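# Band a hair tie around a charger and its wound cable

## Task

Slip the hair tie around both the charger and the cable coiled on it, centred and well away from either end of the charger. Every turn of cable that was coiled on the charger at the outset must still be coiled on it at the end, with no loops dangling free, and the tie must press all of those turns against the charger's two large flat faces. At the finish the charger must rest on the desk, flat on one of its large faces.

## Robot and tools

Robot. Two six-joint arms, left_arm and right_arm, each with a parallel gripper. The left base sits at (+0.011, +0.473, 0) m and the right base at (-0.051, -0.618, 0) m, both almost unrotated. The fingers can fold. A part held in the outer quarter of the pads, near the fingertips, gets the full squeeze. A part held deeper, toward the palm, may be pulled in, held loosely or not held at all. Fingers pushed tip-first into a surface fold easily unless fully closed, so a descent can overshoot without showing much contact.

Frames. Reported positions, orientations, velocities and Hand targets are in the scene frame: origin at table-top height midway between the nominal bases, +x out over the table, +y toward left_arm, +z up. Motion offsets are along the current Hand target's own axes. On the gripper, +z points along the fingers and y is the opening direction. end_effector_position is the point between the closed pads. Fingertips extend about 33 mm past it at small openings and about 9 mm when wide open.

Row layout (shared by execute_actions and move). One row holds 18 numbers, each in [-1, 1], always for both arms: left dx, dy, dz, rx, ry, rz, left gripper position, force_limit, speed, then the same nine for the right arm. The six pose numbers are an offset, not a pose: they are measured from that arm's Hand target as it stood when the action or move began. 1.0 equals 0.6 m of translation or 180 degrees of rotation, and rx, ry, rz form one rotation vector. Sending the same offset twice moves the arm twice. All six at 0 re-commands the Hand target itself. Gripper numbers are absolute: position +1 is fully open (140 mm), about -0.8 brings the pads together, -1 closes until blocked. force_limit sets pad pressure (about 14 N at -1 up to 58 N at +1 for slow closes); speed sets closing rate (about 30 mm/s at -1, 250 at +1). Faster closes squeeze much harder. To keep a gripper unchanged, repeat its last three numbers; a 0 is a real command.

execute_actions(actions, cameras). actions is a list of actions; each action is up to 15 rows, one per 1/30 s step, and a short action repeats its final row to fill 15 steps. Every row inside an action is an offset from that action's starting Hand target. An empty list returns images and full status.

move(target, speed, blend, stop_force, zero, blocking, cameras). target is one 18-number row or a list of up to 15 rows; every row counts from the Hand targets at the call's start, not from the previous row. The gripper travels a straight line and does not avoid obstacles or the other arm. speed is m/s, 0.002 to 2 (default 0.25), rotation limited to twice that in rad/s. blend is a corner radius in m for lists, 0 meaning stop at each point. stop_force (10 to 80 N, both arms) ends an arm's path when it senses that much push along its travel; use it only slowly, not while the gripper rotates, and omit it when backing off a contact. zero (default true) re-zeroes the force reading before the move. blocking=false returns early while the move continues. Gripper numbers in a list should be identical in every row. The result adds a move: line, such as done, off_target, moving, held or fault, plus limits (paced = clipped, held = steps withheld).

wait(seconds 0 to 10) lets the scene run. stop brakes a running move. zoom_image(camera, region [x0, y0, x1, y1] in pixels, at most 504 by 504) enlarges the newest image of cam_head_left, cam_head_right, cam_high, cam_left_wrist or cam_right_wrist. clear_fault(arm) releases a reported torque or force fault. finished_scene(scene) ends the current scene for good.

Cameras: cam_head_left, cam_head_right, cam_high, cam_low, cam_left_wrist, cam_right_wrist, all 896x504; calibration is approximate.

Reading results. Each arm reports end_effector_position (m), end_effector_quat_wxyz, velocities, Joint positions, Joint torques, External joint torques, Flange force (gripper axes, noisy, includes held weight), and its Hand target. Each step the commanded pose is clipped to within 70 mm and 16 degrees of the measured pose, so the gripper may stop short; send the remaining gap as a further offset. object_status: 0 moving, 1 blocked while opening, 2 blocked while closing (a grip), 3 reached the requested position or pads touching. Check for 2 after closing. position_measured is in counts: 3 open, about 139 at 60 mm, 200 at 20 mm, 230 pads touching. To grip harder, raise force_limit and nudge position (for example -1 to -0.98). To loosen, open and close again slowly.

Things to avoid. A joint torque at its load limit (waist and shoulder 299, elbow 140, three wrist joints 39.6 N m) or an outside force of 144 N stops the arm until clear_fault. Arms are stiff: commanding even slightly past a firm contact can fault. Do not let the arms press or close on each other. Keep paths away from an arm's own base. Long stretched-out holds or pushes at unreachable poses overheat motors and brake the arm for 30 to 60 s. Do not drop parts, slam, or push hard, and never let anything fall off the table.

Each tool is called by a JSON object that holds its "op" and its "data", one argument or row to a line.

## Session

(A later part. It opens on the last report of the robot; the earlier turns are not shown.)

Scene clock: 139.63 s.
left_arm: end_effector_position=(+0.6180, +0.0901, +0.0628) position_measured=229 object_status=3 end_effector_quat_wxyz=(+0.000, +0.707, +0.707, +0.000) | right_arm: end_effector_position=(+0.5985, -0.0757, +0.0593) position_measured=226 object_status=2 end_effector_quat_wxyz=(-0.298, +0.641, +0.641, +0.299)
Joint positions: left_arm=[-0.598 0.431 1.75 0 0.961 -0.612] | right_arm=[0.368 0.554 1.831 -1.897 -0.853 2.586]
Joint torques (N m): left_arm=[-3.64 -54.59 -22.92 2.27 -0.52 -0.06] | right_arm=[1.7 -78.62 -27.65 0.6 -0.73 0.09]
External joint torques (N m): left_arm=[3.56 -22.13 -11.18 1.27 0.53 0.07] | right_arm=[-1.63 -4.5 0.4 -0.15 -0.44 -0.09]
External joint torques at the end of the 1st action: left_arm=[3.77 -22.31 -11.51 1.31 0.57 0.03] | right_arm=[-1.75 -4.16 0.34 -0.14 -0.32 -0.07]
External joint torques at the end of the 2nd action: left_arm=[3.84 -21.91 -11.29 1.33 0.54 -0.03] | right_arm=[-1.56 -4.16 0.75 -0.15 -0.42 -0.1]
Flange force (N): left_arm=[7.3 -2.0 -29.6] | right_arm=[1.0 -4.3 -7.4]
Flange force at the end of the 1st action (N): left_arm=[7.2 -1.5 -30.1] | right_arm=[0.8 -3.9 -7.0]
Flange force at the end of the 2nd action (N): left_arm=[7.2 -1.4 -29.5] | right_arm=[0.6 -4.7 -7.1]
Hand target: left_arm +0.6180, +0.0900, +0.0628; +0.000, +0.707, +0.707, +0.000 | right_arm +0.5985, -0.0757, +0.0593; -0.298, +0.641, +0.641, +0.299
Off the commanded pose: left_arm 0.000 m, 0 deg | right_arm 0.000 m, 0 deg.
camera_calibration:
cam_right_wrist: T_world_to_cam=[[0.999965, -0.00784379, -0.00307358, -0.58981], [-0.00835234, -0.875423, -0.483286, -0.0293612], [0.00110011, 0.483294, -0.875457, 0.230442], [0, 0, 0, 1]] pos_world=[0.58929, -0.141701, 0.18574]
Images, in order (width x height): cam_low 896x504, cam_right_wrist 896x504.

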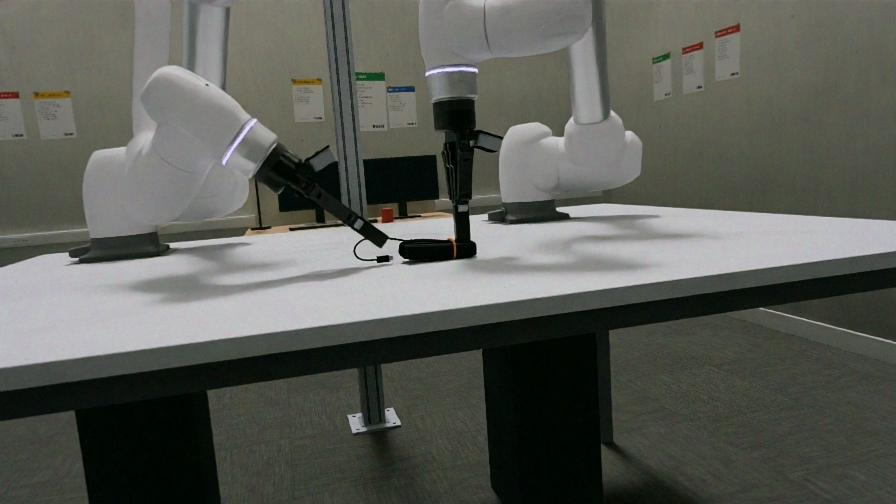

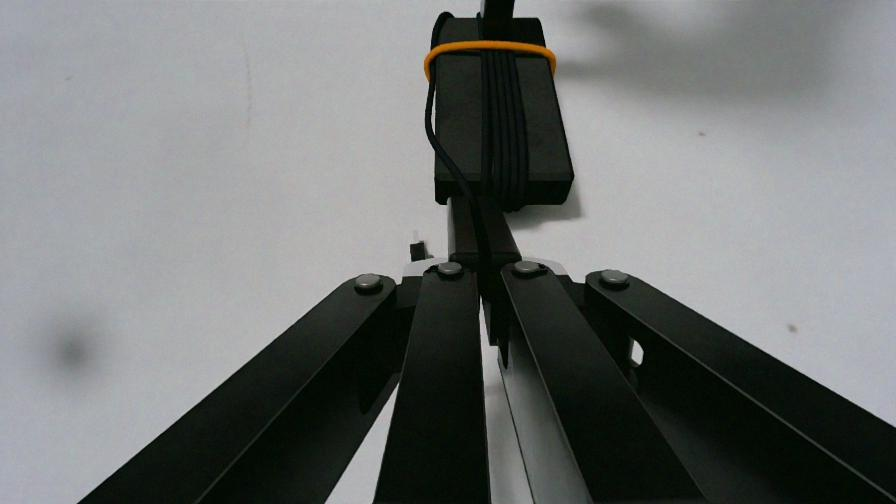

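{"op": "move", "data": {
  "target": [0,0,0,0,0,0,-0.8,1,0,0.0138,0.075,-0.0225,0,0,0,-1,-0.3,-1],
  "speed": 0.05,
  "cameras": ["cam_low","cam_right_wrist"]
}}

{"op": "zoom_image", "data": {
  "camera": "cam_right_wrist",
  "region": [300, 0, 560, 320]
}}

{"op": "zoom_image", "data": {
  "camera": "cam_low",
  "region": [340, 185, 500, 280]
}}

Scene clock: 141.57 s.
left_arm: end_effector_position=(+0.6180, +0.0900, +0.0628) position_measured=229 object_status=3 end_effector_quat_wxyz=(+0.000, +0.707, +0.707, +0.000) | right_arm: end_effector_position=(+0.6435, -0.0807, +0.0744) position_measured=226 object_status=2 end_effector_quat_wxyz=(-0.298, +0.641, +0.641, +0.299)
Joint positions: left_arm=[-0.598 0.431 1.75 0 0.961 -0.612] | right_arm=[0.34 0.582 1.741 -1.959 -0.894 2.653]
Joint torques (N m): left_arm=[0.59 -55.98 -19.27 4.04 1.74 0] | right_arm=[-2.29 -84.66 -30.36 0.17 0.32 0.12]
External joint torques (N m): left_arm=[-0.53 -22.32 -15.26 -0.46 -1.72 0] | right_arm=[2.49 -3.06 1.05 0.13 -1.37 -0.12]
Flange force (N): left_arm=[-1.0 0.3 -29.0] | right_arm=[2.5 -6.0 -2.3]
Hand target: left_arm +0.6180, +0.0900, +0.0628; +0.000, +0.707, +0.707, +0.000 | right_arm +0.6435, -0.0807, +0.0744; -0.298, +0.641, +0.641, +0.299
Off the commanded pose: left_arm 0.000 m, 0 deg | right_arm 0.000 m, 0 deg.
move: done
camera_calibration:
cam_right_wrist: T_world_to_cam=[[0.999965, -0.00784379, -0.00307358, -0.634701], [-0.00835234, -0.875423, -0.483286, -0.026114], [0.00110011, 0.483294, -0.875457, 0.245941], [0, 0, 0, 1]] pos_world=[0.63419, -0.146701, 0.20074]
Images, in order (width x height): cam_low 896x504, cam_right_wrist 896x504.

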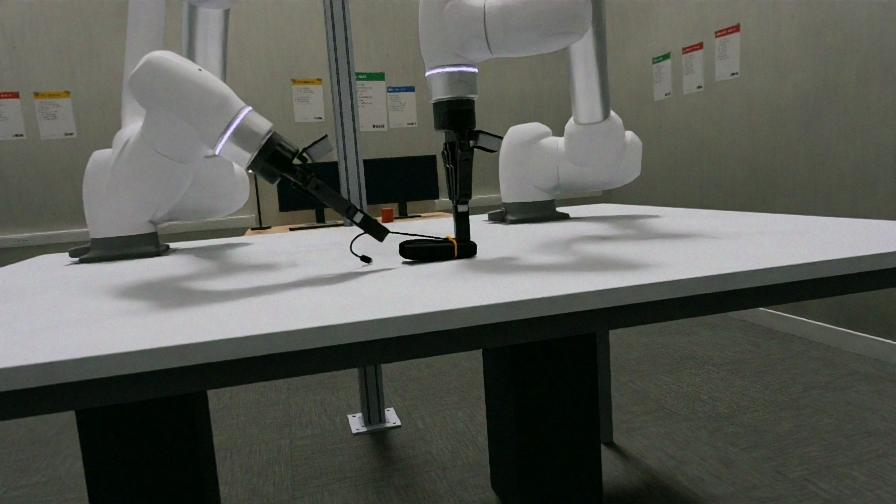

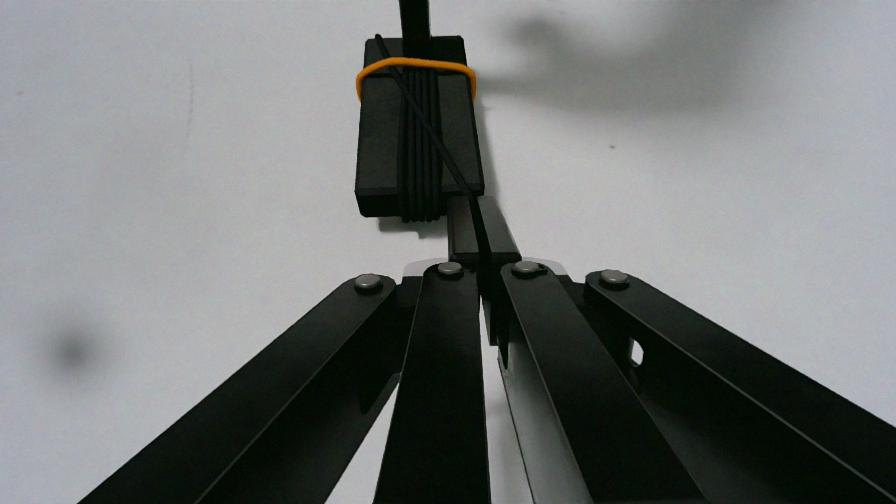

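Scaled by 1.575 from the camera's 896x504 image, which has a finer 1280x720 frame.

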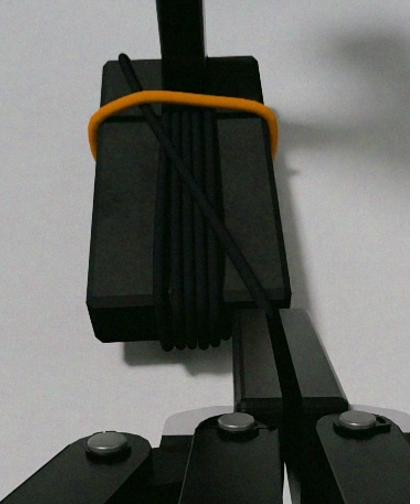

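Scaled by 3.150 from the camera's 896x504 image, which has a finer 1280x720 frame.

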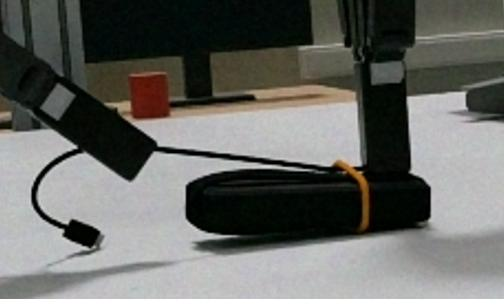

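{"op": "move", "data": {
  "target": [0,0,0,0,0,0,-0.8,1,0,-0.0193,-0.0625,0.003,0,0,0,-1,-0.3,-1],
  "speed": 0.05,
  "cameras": ["cam_low","cam_right_wrist"]
}}

{"op": "zoom_image", "data": {
  "camera": "cam_right_wrist",
  "region": [300, 0, 600, 320]
}}

{"op": "zoom_image", "data": {
  "camera": "cam_low",
  "region": [340, 185, 500, 280]
}}

Scene clock: 143.33 s.
left_arm: end_effector_position=(+0.6180, +0.0900, +0.0628) position_measured=229 object_status=3 end_effector_quat_wxyz=(+0.000, +0.707, +0.707, +0.000) | right_arm: end_effector_position=(+0.6061, -0.0868, +0.0644) position_measured=226 object_status=2 end_effector_quat_wxyz=(-0.298, +0.641, +0.641, +0.299)
Joint positions: left_arm=[-0.598 0.431 1.75 0 0.961 -0.612] | right_arm=[0.35 0.55 1.824 -1.915 -0.869 2.593]
Joint torques (N m): left_arm=[-1.21 -57.94 -22.28 3.4 0.38 -0.09] | right_arm=[1.85 -78.77 -28.23 0.48 -0.82 0.2]
External joint torques (N m): left_arm=[1.2 -19.31 -11.95 0.16 -0.36 0.09] | right_arm=[-1.86 -4.31 0.55 -0.08 -0.33 -0.2]
Flange force (N): left_arm=[2.1 0.1 -26.1] | right_arm=[0.3 -4.7 -7.2]
Hand target: left_arm +0.6180, +0.0900, +0.0628; +0.000, +0.707, +0.707, +0.000 | right_arm +0.6060, -0.0868, +0.0643; -0.298, +0.641, +0.641, +0.299
Off the commanded pose: left_arm 0.000 m, 0 deg | right_arm 0.000 m, 0 deg.
move: done
camera_calibration:
cam_right_wrist: T_world_to_cam=[[0.999965, -0.0078443, -0.00307387, -0.597381], [-0.00835293, -0.875423, -0.483286, -0.036599], [0.0011001, 0.483294, -0.875457, 0.240176], [0, 0, 0, 1]] pos_world=[0.59679, -0.152801, 0.19074]
Images, in order (width x height): cam_low 896x504, cam_right_wrist 896x504.

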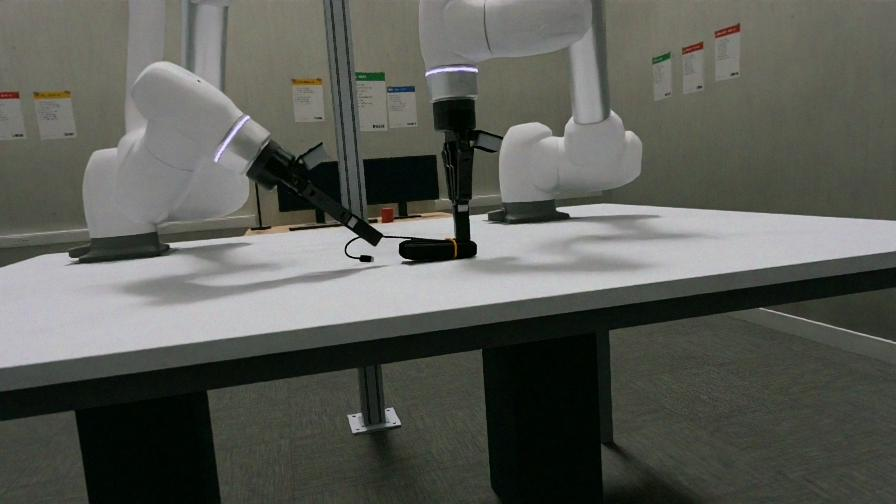

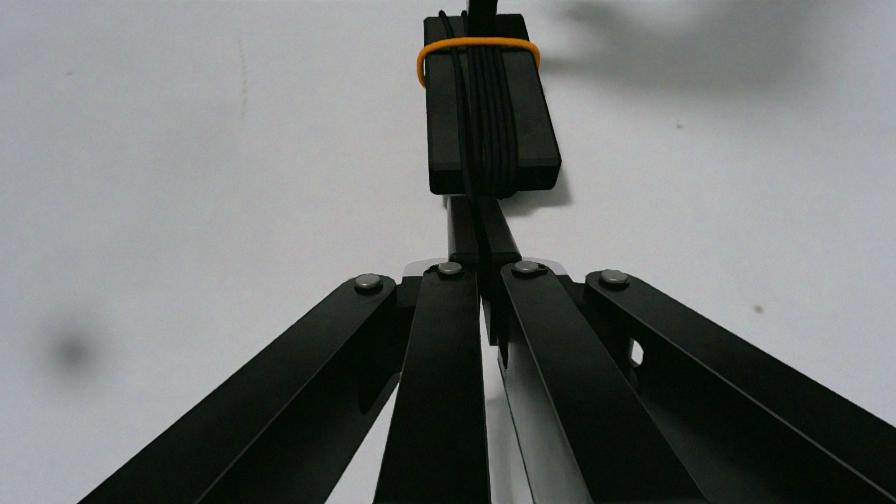

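Scaled by 1.575 from the camera's 896x504 image, which has a finer 1280x720 frame.

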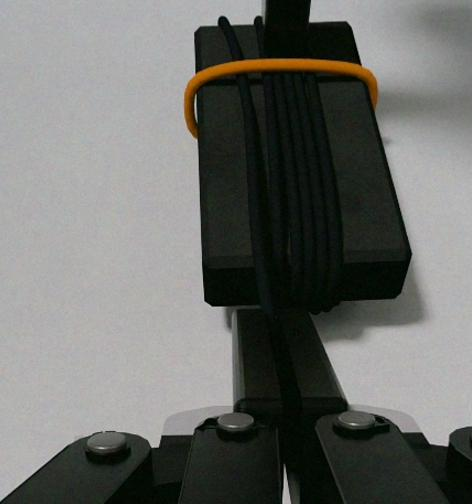

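Scaled by 3.150 from the camera's 896x504 image, which has a finer 1280x720 frame.

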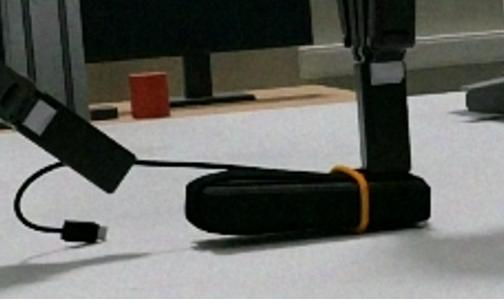

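{"op": "move", "data": {
  "target": [0,0,0,0,0,0,-0.8,1,0,-0.0325,0,0.0208,0,0,0,-1,-0.3,-1],
  "speed": 0.05
}}

{"op": "move", "data": {
  "target": [
    [0,0,-0.02,0,0,0,-0.8,1,0,0,0,0,0,0,0,-1,-0.3,-1],
    [0.1667,0,-0.167,0,0,0,-0.8,1,0,0,0,0,0,0,0,-1,-0.3,-1]
  ],
  "speed": [0.02,0.15],
  "blend": [0.003,0],
  "cameras": ["cam_low","cam_right_wrist"]
}}

{"op": "zoom_image", "data": {
  "camera": "cam_right_wrist",
  "region": [300, 0, 600, 320]
}}

{"op": "zoom_image", "data": {
  "camera": "cam_low",
  "region": [340, 185, 500, 280]
}}

Scene clock: 144.63 s.
left_arm: end_effector_position=(+0.6180, +0.0900, +0.0628) position_measured=229 object_status=3 end_effector_quat_wxyz=(+0.000, +0.707, +0.707, +0.000) | right_arm: end_effector_position=(+0.6060, -0.0898, +0.0414) position_measured=226 object_status=2 end_effector_quat_wxyz=(-0.298, +0.641, +0.641, +0.299)
Joint positions: left_arm=[-0.598 0.431 1.75 0 0.961 -0.612] | right_arm=[0.346 0.577 1.835 -1.887 -0.859 2.546]
Joint torques (N m): left_arm=[1.35 -56.79 -21.29 4.14 1.01 0.03] | right_arm=[0.29 -79.36 -25.87 0.09 -0.48 0.02]
External joint torques (N m): left_arm=[-1.32 -20.72 -12.99 -0.57 -0.99 -0.03] | right_arm=[-0.35 -4.72 -0.37 0.38 -0.76 -0.02]
Flange force (N): left_arm=[-0.9 -2.1 -27.1] | right_arm=[2.8 -3.9 -5.7]
Hand target: left_arm +0.6180, +0.0900, +0.0628; +0.000, +0.707, +0.707, +0.000 | right_arm +0.6060, -0.0898, +0.0414; -0.298, +0.641, +0.641, +0.299
Off the commanded pose: left_arm 0.000 m, 0 deg | right_arm 0.000 m, 0 deg.
move: done

Scene clock: 146.50 s.
left_arm: end_effector_position=(+0.6179, +0.1901, +0.1630) position_measured=229 object_status=3 end_effector_quat_wxyz=(+0.000, +0.707, +0.707, +0.000) | right_arm: end_effector_position=(+0.6060, -0.0898, +0.0414) position_measured=226 object_status=2 end_effector_quat_wxyz=(-0.298, +0.641, +0.641, +0.299)
Joint positions: left_arm=[-0.475 0.279 1.762 0.001 1.101 -0.489] | right_arm=[0.346 0.577 1.835 -1.887 -0.859 2.546]
Joint torques (N m): left_arm=[0.8 -65.6 -38.49 3.75 0.65 -0.01] | right_arm=[2.16 -79.91 -26.64 0.57 -0.95 0.05]
External joint torques (N m): left_arm=[-0.8 -0.42 1.12 0.13 -0.63 0.01] | right_arm=[-2.15 -4.3 0.36 -0.1 -0.3 -0.05]
Flange force (N): left_arm=[0.3 -3.4 1.9] | right_arm=[0.7 -3.9 -7.5]
Hand target: left_arm +0.6179, +0.1900, +0.1631; +0.000, +0.707, +0.707, +0.000 | right_arm +0.6060, -0.0898, +0.0414; -0.298, +0.641, +0.641, +0.299
Off the commanded pose: left_arm 0.000 m, 0 deg | right_arm 0.000 m, 0 deg.
move: done
camera_calibration:
cam_right_wrist: T_world_to_cam=[[0.999965, -0.0078443, -0.00307387, -0.597475], [-0.00835293, -0.875423, -0.483286, -0.0502925], [0.0011001, 0.483294, -0.875457, 0.221578], [0, 0, 0, 1]] pos_world=[0.59679, -0.155801, 0.16784]
Images, in order (width x height): cam_low 896x504, cam_right_wrist 896x504.

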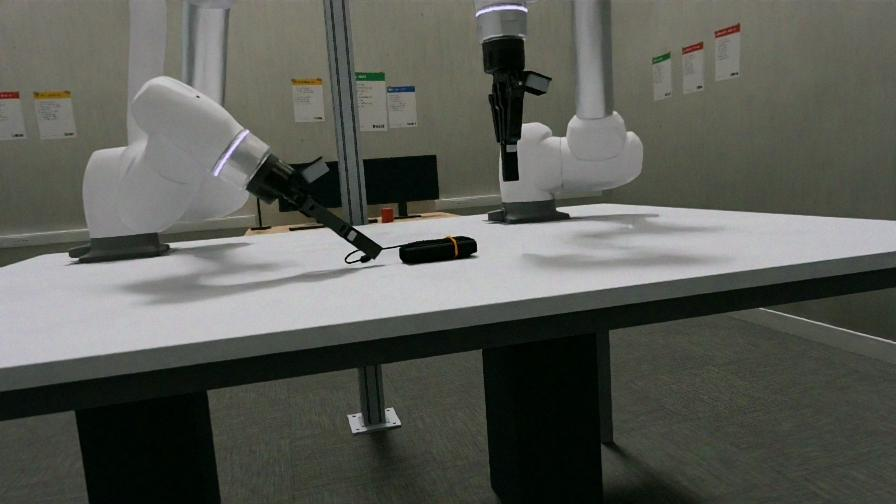

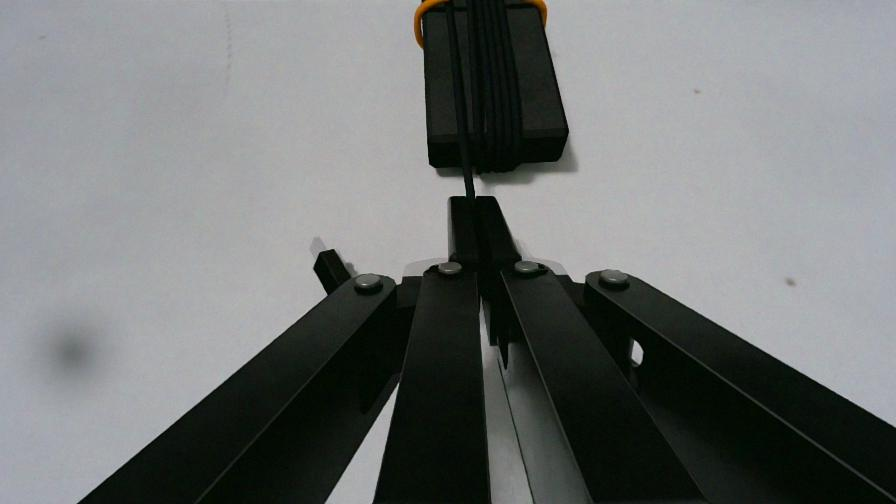

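Scaled by 1.575 from the camera's 896x504 image, which has a finer 1280x720 frame.

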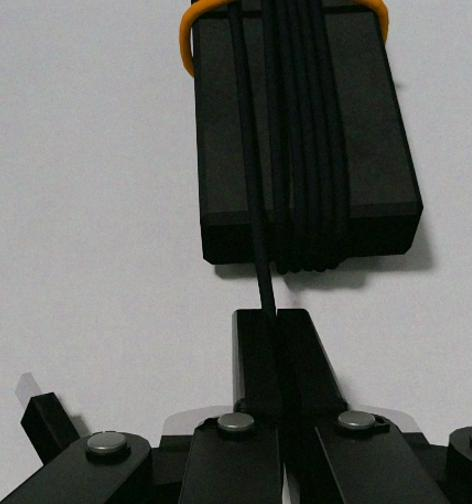

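Scaled by 3.150 from the camera's 896x504 image, which has a finer 1280x720 frame.

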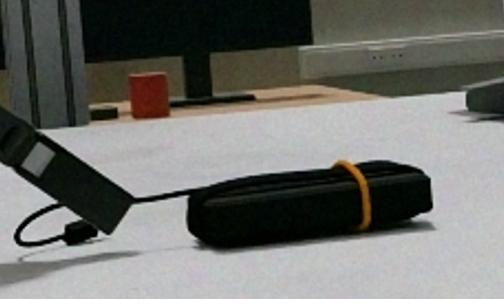

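{"op": "move", "data": {
  "target": [
    [0,0,0,0,0,0,-0.8,1,0,0,0,0,0,0,0,-0.6,1,-1],
    [0,0,0,0,0,0,-0.8,1,0,0,0,-0.1667,0,0,0,-0.6,1,-1]
  ],
  "speed": 0.08,
  "cameras": ["cam_low","cam_right_wrist","cam_left_wrist","cam_high"]
}}

{"op": "zoom_image", "data": {
  "camera": "cam_right_wrist",
  "region": [300, 0, 600, 320]
}}

{"op": "zoom_image", "data": {
  "camera": "cam_low",
  "region": [340, 185, 500, 280]
}}

Scene clock: 149.13 s.
left_arm: end_effector_position=(+0.6179, +0.1900, +0.1631) position_measured=229 object_status=3 end_effector_quat_wxyz=(+0.000, +0.707, +0.707, +0.000) | right_arm: end_effector_position=(+0.6060, -0.1663, +0.1057) position_measured=205 object_status=3 end_effector_quat_wxyz=(-0.298, +0.641, +0.641, +0.299)
Joint positions: left_arm=[-0.475 0.279 1.762 0 1.101 -0.489] | right_arm=[0.241 0.47 1.863 -2 -0.956 2.606]
Joint torques (N m): left_arm=[-0.78 -64.99 -38.17 3.77 0.53 -0.07] | right_arm=[2.62 -71.99 -29.27 0.34 -0.65 0.05]
External joint torques (N m): left_arm=[0.82 -0.84 0.81 0.11 -0.51 0.07] | right_arm=[-2.64 -4.79 0.34 -0.11 -0.47 -0.05]
Flange force (N): left_arm=[2.5 -2.2 1.1] | right_arm=[0.5 -5.1 -8.4]
Hand target: left_arm +0.6179, +0.1900, +0.1631; +0.000, +0.707, +0.707, +0.000 | right_arm +0.6060, -0.1663, +0.1058; -0.298, +0.641, +0.641, +0.299
Off the commanded pose: left_arm 0.000 m, 0 deg | right_arm 0.000 m, 0 deg.
move: done
camera_calibration:
cam_left_wrist: T_world_to_cam=[[0.999996, 0.00185334, -0.00226623, -0.607185], [0.00253523, -0.935326, 0.353778, 0.12331], [-0.00146399, -0.353782, -0.935327, 0.359439], [0, 0, 0, 1]] pos_world=[0.607396, 0.243624, 0.291192]
cam_right_wrist: T_world_to_cam=[[0.999965, -0.00784379, -0.00307358, -0.597778], [-0.00835234, -0.875423, -0.483286, -0.0861883], [0.00110011, 0.483294, -0.875457, 0.314842], [0, 0, 0, 1]] pos_world=[0.59669, -0.232301, 0.23214]
Images, in order (width x height): cam_high 896x504, cam_low 896x504, cam_left_wrist 896x504, cam_right_wrist 896x504.

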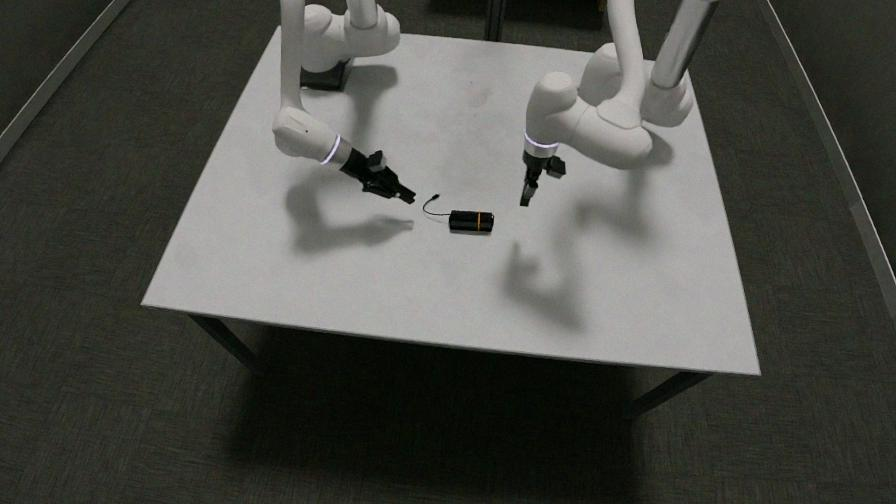

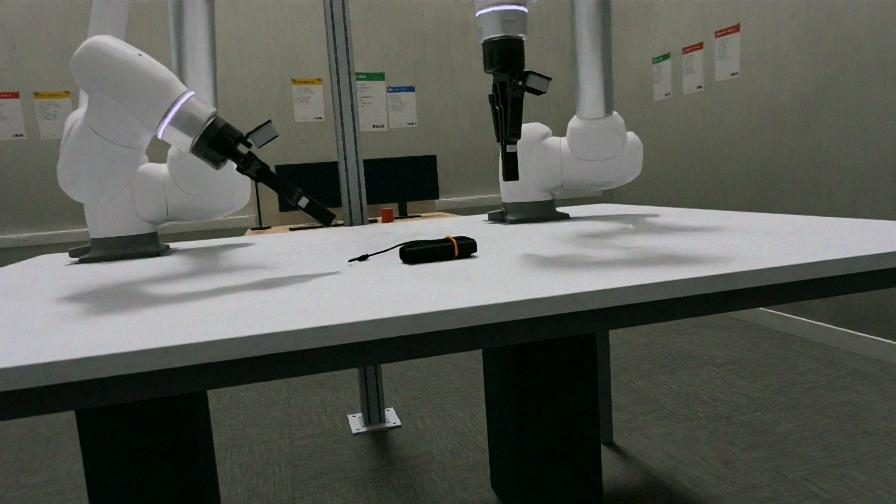

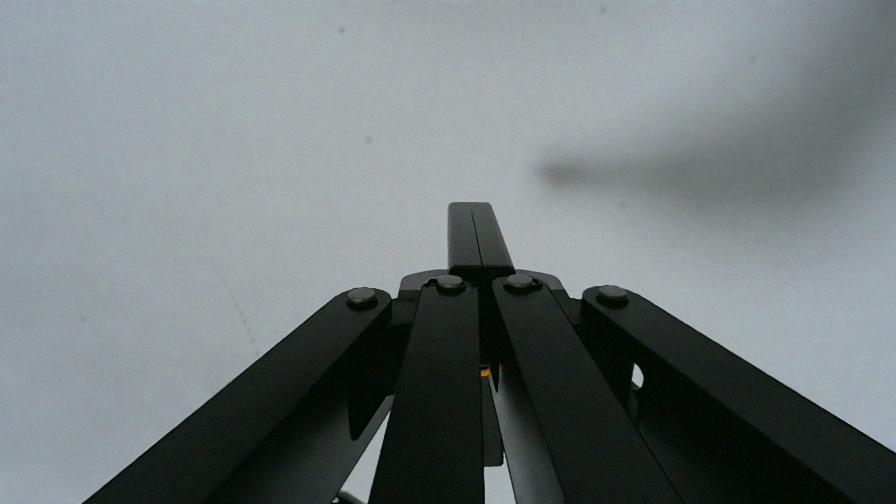

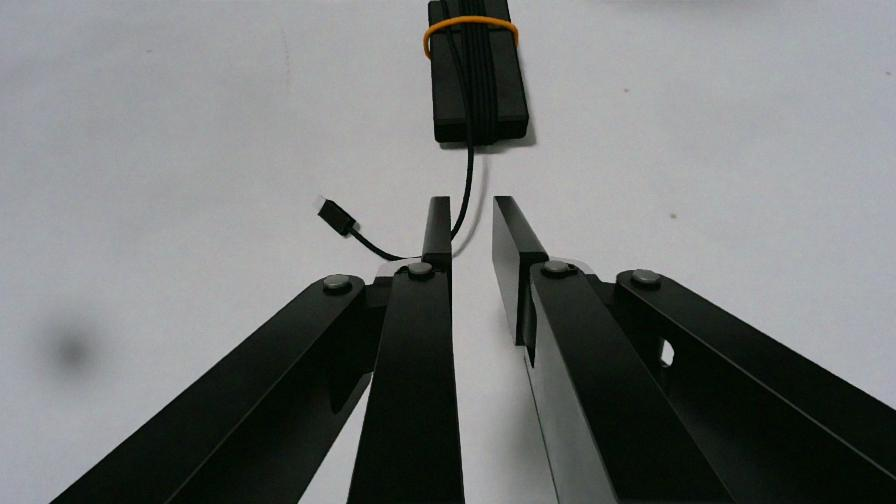

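Scaled by 1.575 from the camera's 896x504 image, which has a finer 1280x720 frame.

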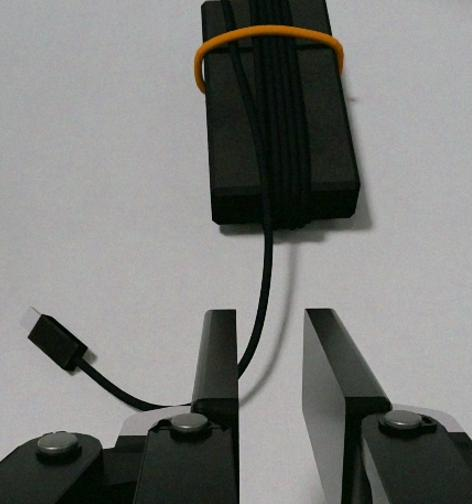

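Scaled by 3.150 from the camera's 896x504 image, which has a finer 1280x720 frame.

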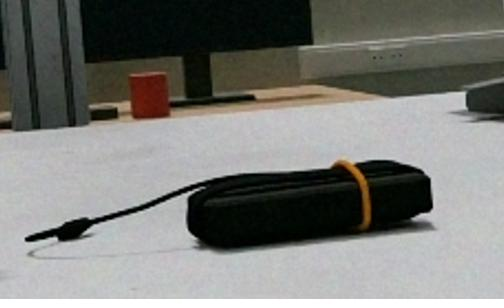

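{"op": "move", "data": {
  "target": [-0.2833,-0.005,-0.06,0,0,0,0.1,0.5,0,0,0,-0.1,0,0,0,-0.6,1,-1],
  "speed": 0.25,
  "cameras": ["cam_left_wrist","cam_high","cam_head_left"]
}}

{"op": "zoom_image", "data": {
  "camera": "cam_left_wrist",
  "region": [340, 20, 600, 320]
}}

{"op": "zoom_image", "data": {
  "camera": "cam_high",
  "region": [410, 180, 510, 250]
}}

Scene clock: 150.83 s.
left_arm: end_effector_position=(+0.6150, +0.0201, +0.1990) position_measured=117 object_status=3 end_effector_quat_wxyz=(+0.000, +0.707, +0.707, +0.000) | right_arm: end_effector_position=(+0.6059, -0.2122, +0.1444) position_measured=205 object_status=3 end_effector_quat_wxyz=(-0.298, +0.641, +0.641, +0.299)
Joint positions: left_arm=[-0.676 0.382 1.547 0 1.212 -0.69] | right_arm=[0.175 0.411 1.865 -2.063 -1.025 2.64]
Joint torques (N m): left_arm=[-0.23 -78.21 -39.68 3.94 0.52 0.05] | right_arm=[1.94 -68.97 -30.66 0.25 -0.73 0.09]
External joint torques (N m): left_arm=[0.33 0.05 0.42 0.13 -0.49 -0.05] | right_arm=[-1.9 -3.93 0.11 -0.18 -0.33 -0.09]
Flange force (N): left_arm=[1.0 -0.7 1.3] | right_arm=[0.6 -4.4 -6.3]
Hand target: left_arm +0.6150, +0.0200, +0.1990; +0.000, +0.707, +0.707, +0.000 | right_arm +0.6060, -0.2122, +0.1444; -0.298, +0.641, +0.641, +0.299
Off the commanded pose: left_arm 0.000 m, 0 deg | right_arm 0.000 m, 0 deg.
move: done
camera_calibration:
cam_left_wrist: T_world_to_cam=[[0.999995, 0.00194718, -0.00230042, -0.603884], [0.00263524, -0.935292, 0.353866, -0.0485159], [-0.00146253, -0.353871, -0.935293, 0.332958], [0, 0, 0, 1]] pos_world=[0.604496, 0.0736235, 0.327192]
Images, in order (width x height): cam_head_left 896x504, cam_high 896x504, cam_left_wrist 896x504.

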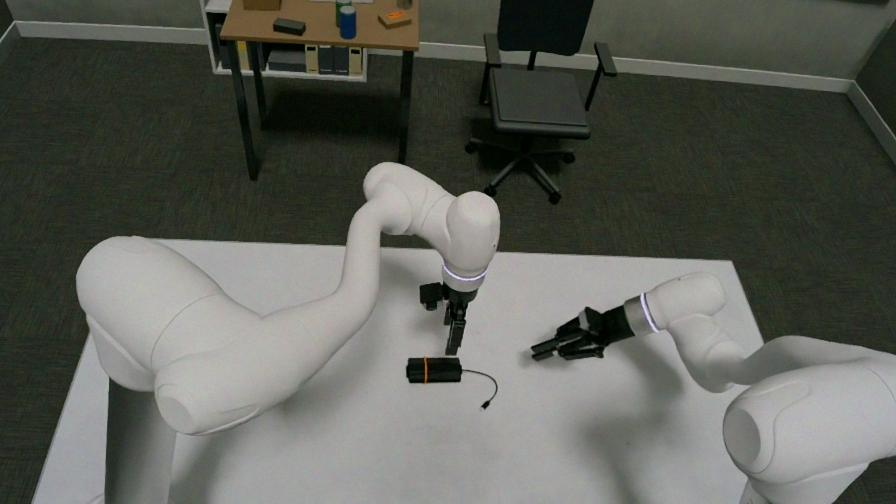

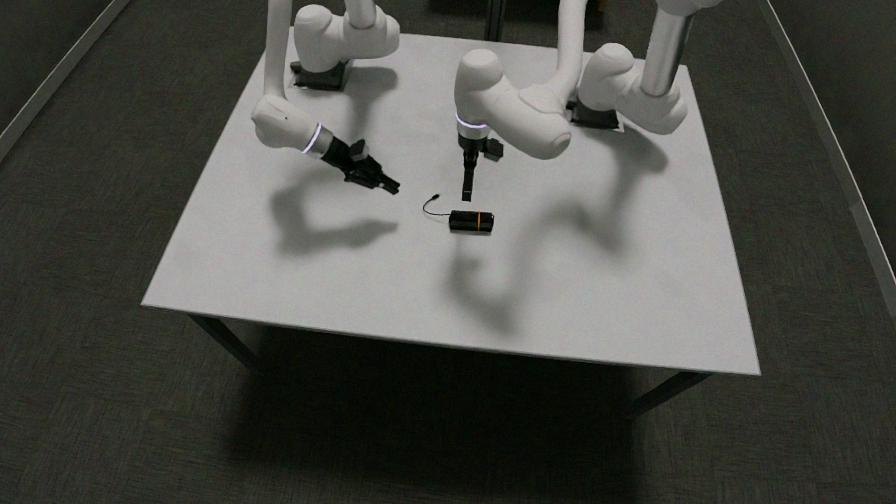

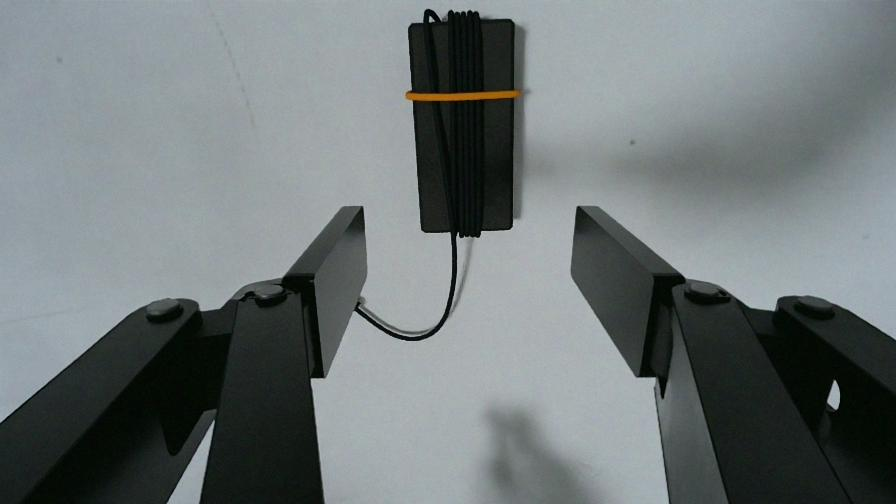

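Scaled by 1.680 from the camera's 896x504 image, which has a finer 1280x720 frame.

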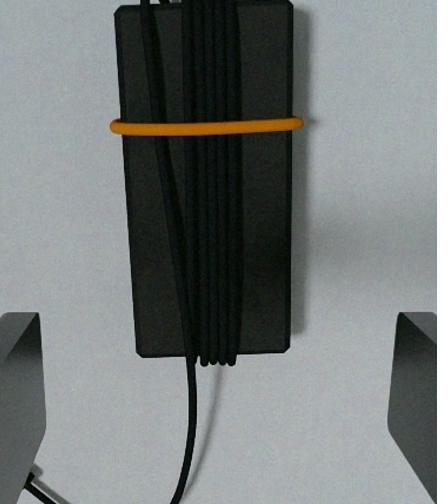

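Scaled by 5.040 from the camera's 896x504 image, which has a finer 1280x720 frame.

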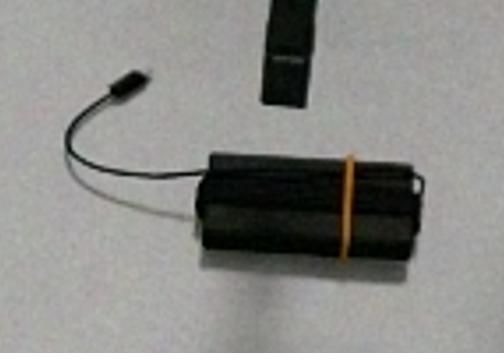

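{"op": "zoom_image", "data": {
  "camera": "cam_left_wrist",
  "region": [380, 0, 560, 130]
}}

{"op": "wait", "data": {
  "seconds": 0,
  "cameras": ["cam_low","cam_head_right"]
}}

{"op": "zoom_image", "data": {
  "camera": "cam_low",
  "region": [335, 215, 495, 280]
}}

{"op": "zoom_image", "data": {
  "camera": "cam_head_right",
  "region": [400, 345, 510, 415]
}}

Scaled by 2.800 from the camera's 896x504 image, which has a finer 1280x720 frame.

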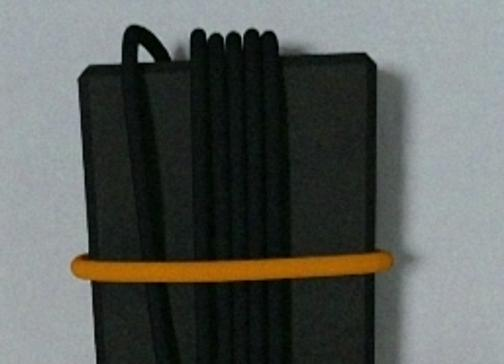

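Scene clock: 151.73 s.
left_arm: end_effector_position=(+0.6150, +0.0200, +0.1990) position_measured=117 object_status=3 end_effector_quat_wxyz=(+0.000, +0.707, +0.707, +0.000) | right_arm: end_effector_position=(+0.6060, -0.2122, +0.1444) position_measured=205 object_status=3 end_effector_quat_wxyz=(-0.298, +0.641, +0.641, +0.299)
Joint positions: left_arm=[-0.676 0.382 1.547 0 1.212 -0.691] | right_arm=[0.175 0.411 1.865 -2.063 -1.025 2.64]
Joint torques (N m): left_arm=[-0.97 -77.19 -40.19 3.95 0.61 -0.09] | right_arm=[1.72 -69.32 -30.84 0.2 -0.72 0.06]
External joint torques (N m): left_arm=[1.01 -0.86 0.92 0.12 -0.59 0.09] | right_arm=[-1.77 -3.5 0.37 -0.14 -0.34 -0.06]
Flange force (N): left_arm=[3.3 -2.0 1.5] | right_arm=[0.3 -4.4 -5.7]
Hand target: left_arm +0.6150, +0.0200, +0.1990; +0.000, +0.707, +0.707, +0.000 | right_arm +0.6060, -0.2122, +0.1444; -0.298, +0.641, +0.641, +0.299
Tool commands: left_gripper/position=+0.1 left_gripper/force_limit=+0.5 left_gripper/speed=+0.0 right_gripper/position=-0.6 right_gripper/force_limit=+1.0 right_gripper/speed=-1.0
Off the commanded pose: left_arm 0.000 m, 0 deg | right_arm 0.000 m, 0 deg.
Images, in order (width x height): cam_head_right 896x504, cam_low 896x504.

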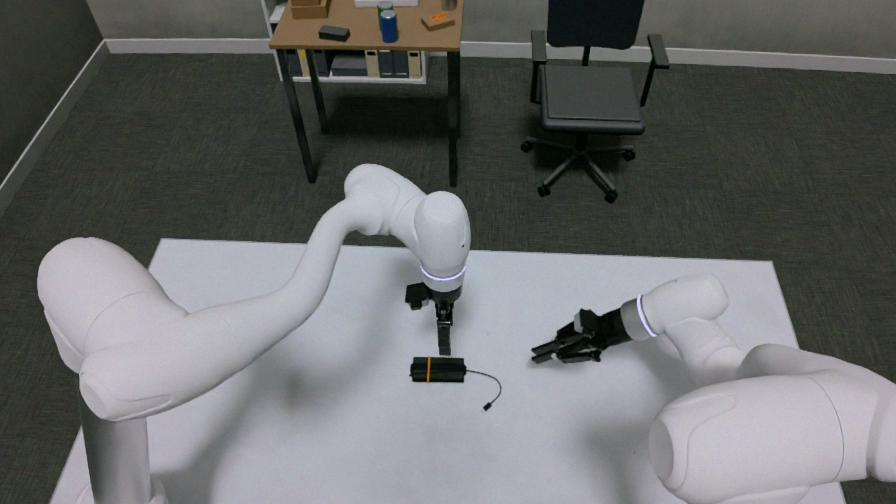

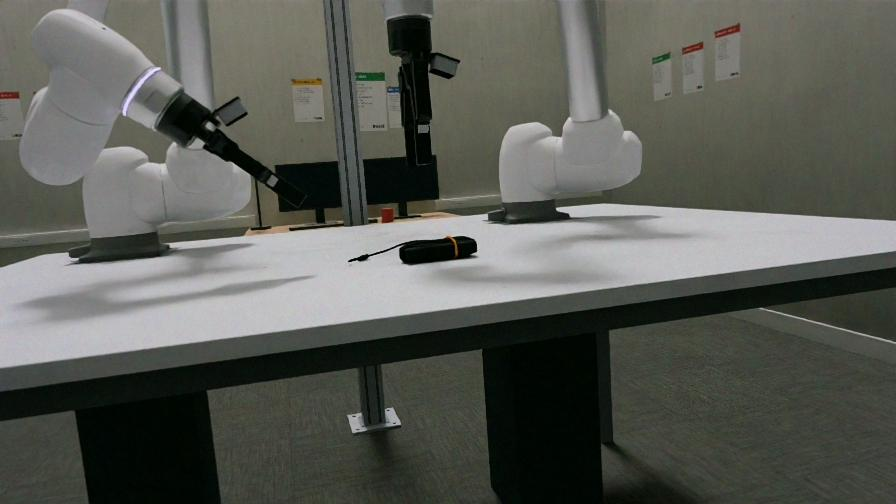

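Scaled by 3.150 from the camera's 896x504 image, which has a finer 1280x720 frame.

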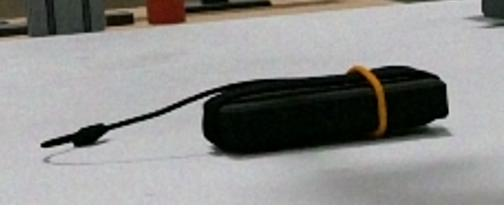

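Scaled by 4.582 from the camera's 896x504 image, which has a finer 1280x720 frame.

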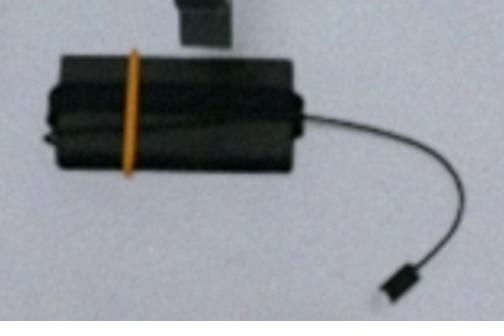

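{"op": "finished_scene", "data": {
  "scene": 2
}}

The scene is finished: the task was done.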